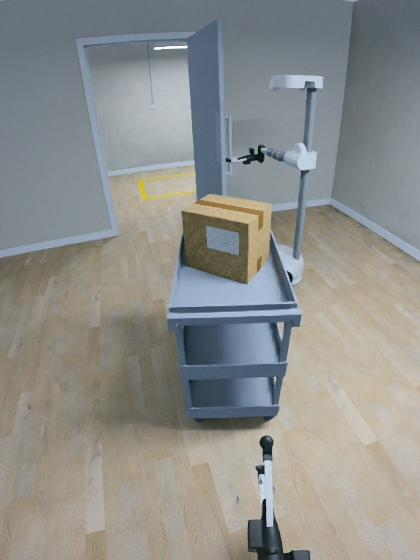

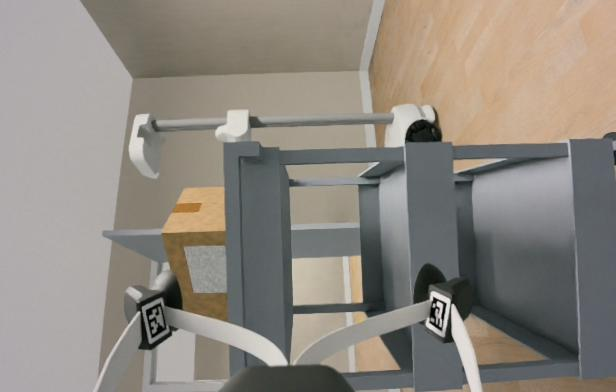

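>>> zoom_image --camera "r1_wrist_camera" --region '[150, 120, 450, 392]'

>>> zoom_image --camera "r1_head_camera" --region '[150, 270, 320, 360]'

Scaled by 1.680.

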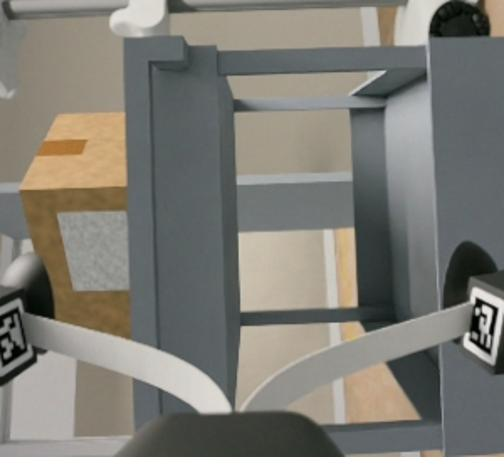

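Scaled by 2.965 from the camera's 420x560 image, which has a finer 600x800 frame.

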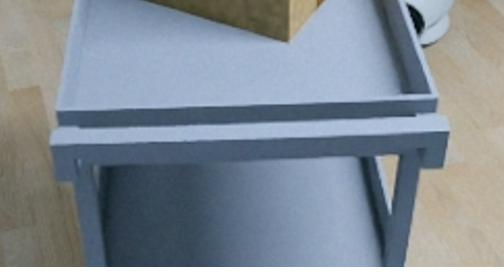

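>>> move --blocking false --r1 '{"base": {"strafe_m": 0.084, "translate_m": 0.2}, "joints": {"lift_m": 0.685}}'

>>> wait --seconds 2.5 --cameras '["r1_head_camera","r1_wrist_camera"]'

Scene clock: 686.37 s.
move: r1 moving
r1.base_odometry: x=-4.011 y=+2.851 heading=-0.504
r1.turned_by_wheels: +0.000
r1.turned_by_imu: +0.000
r1.base_tilt: forward=-1.6 right=+1.3
r1.lidar_m: 0.82 3.50 2.45 2.02 2.03 2.34 2.29 2.29 2.59 2.67 2.67 0.87
r1.base_status: translate_m moving; strafe_m moving
r1.joint_positions: lift_m=+0.607 arm_m=+0.000 wrist_yaw_rad=+0.003 wrist_pitch_rad=+0.002 wrist_roll_rad=+1.569 gripper_m=+0.120
r1.joint_status: lift_m moving
r1.measured_speeds: translate_m=+0.122 strafe_m=+0.051 rotate_rad=-0.002 lift_m=+0.146 arm_m=+0.000 wrist_yaw_rad=+0.000 wrist_pitch_rad=+0.000 wrist_roll_rad=+0.000
r1.motor_effort: lift_m=+26(27) arm_m=-4(4) wheel_0=+4(6) wheel_1=+8(9) wheel_2=-9(9)
r1.servo_current: wrist_yaw_rad=39(59) wrist_pitch_rad=52(52) wrist_roll_rad=52(59) gripper_m=46(46)
r1.hand_pose: x=+0.4595 y=-0.0866 z=+0.7850 quat_wxyz=(+0.708, +0.706, +0.002, +0.000) (m; r1's base frame)
r1.wrist_depth_mm: - - - - - 1576 1078 / - - - - - 1537 1118 / - - - - - 1397 1118 / - - 976 - 1255 683 - / - - 904 - - 1229 - / - - 609 - 192 197 - / - - - 145 - - -
r2: as last shown
r2.lidar_m: 0.93 0.52 2.34 3.20 0.90 0.86 4.12 1.93 1.51 1.52 1.64 1.44
r2.motor_effort: lift_m=+21(21) arm_m=-4(4) wheel_0=+1(1) wheel_1=-9(9) wheel_2=+13(13)
r2.servo_current: wrist_yaw_rad=59(78) wrist_pitch_rad=39(46) wrist_roll_rad=52(52) gripper_m=104(104)
r2.contact_limits: arm_m 0.3
r2.wrist_depth_mm: - - 236 164 239 241 - / - - 238 166 241 243 244 / - - 238 162 242 245 246 / - - 241 163 244 246 247 / - - 242 164 244 247 248 / - - 241 165 177 249 250 / - - 244 - 248 249 252
pictures: none

Scene clock: 687.93 s.
earlier move: r1 done
r1.base_odometry: x=-3.829 y=+2.831 heading=-0.504
r1.turned_by_wheels: +0.000
r1.turned_by_imu: +0.001
r1.base_tilt: forward=-1.6 right=+1.3
r1.lidar_m: 0.65 3.31 2.42 2.02 2.02 2.32 2.49 2.46 2.80 2.68 2.67 0.69
r1.base_status: done
r1.joint_positions: lift_m=+0.684 arm_m=+0.000 wrist_yaw_rad=+0.003 wrist_pitch_rad=+0.002 wrist_roll_rad=+1.569 gripper_m=+0.120
r1.joint_status: all done
r1.measured_speeds: all 0
r1.motor_effort: lift_m=+25(28) arm_m=-3(4) wheel_0=+5(6) wheel_1=+2(9) wheel_2=+0(10)
r1.servo_current: wrist_yaw_rad=52(72) wrist_pitch_rad=39(52) wrist_roll_rad=39(65) gripper_m=46(52)
r1.hand_pose: x=+0.4595 y=-0.0867 z=+0.8621 quat_wxyz=(+0.708, +0.706, +0.002, +0.000) (m; r1's base frame)
r1.wrist_depth_mm: - - - - - 1661 1118 / - - - 1808 1863 512 508 / - - - 500 - - 508 / - - 732 504 - - 508 / - - 831 788 - - 508 / - - 866 854 211 198 508 / - - - 145 508 512 504
r2.base_odometry: x=-2.167 y=-2.181 heading=-2.005
r2.turned_by_wheels: +0.000
r2.turned_by_imu: +0.000
r2.base_tilt: forward=-0.6 right=+0.0
r2.lidar_m: 0.92 0.51 2.33 3.23 0.91 0.86 4.13 1.95 1.53 1.50 1.65 1.42
r2.base_status: not commanded
r2.joint_positions: lift_m=+0.780 arm_m=+0.196 wrist_yaw_rad=+1.409 wrist_pitch_rad=+0.002 wrist_roll_rad=+0.000 gripper_m=-0.034
r2.joint_status: not commanded
r2.measured_speeds: all 0
r2.motor_effort: lift_m=+21(21) arm_m=-4(4) wheel_0=+1(1) wheel_1=-9(10) wheel_2=+13(13)
r2.servo_current: wrist_yaw_rad=59(78) wrist_pitch_rad=39(46) wrist_roll_rad=52(59) gripper_m=104(111)
r2.contact_limits: arm_m 0.3
r2.hand_pose: x=+0.4997 y=+0.2705 z=+0.9576 quat_wxyz=(+0.762, +0.000, +0.001, +0.648) (m; r2's base frame)
r2.wrist_depth_mm: - - 236 164 240 241 - / - - 238 166 241 243 245 / - - 238 163 242 244 245 / - - 241 163 244 246 247 / - - 242 165 245 248 249 / - - 241 166 177 249 251 / - - 243 - 248 249 252
wait: 1.57 of 2.5 s (r1 has come to rest)
pictures: r1_head_camera, r1_wrist_camera
Images, in order (width x height): r1_head_camera 420x560, r1_wrist_camera 616x392.

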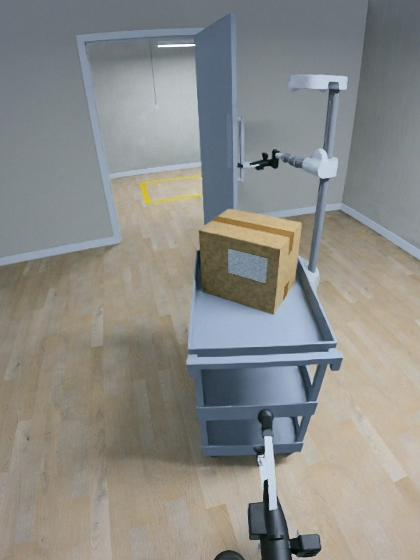

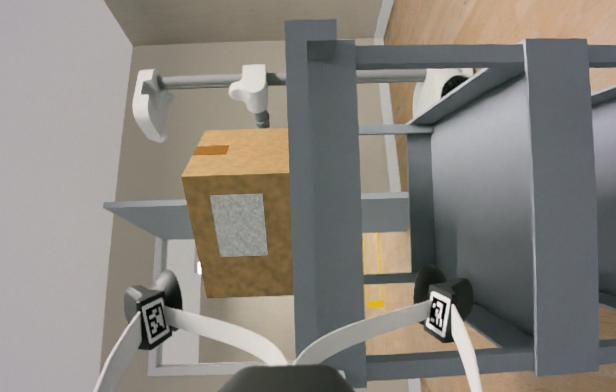

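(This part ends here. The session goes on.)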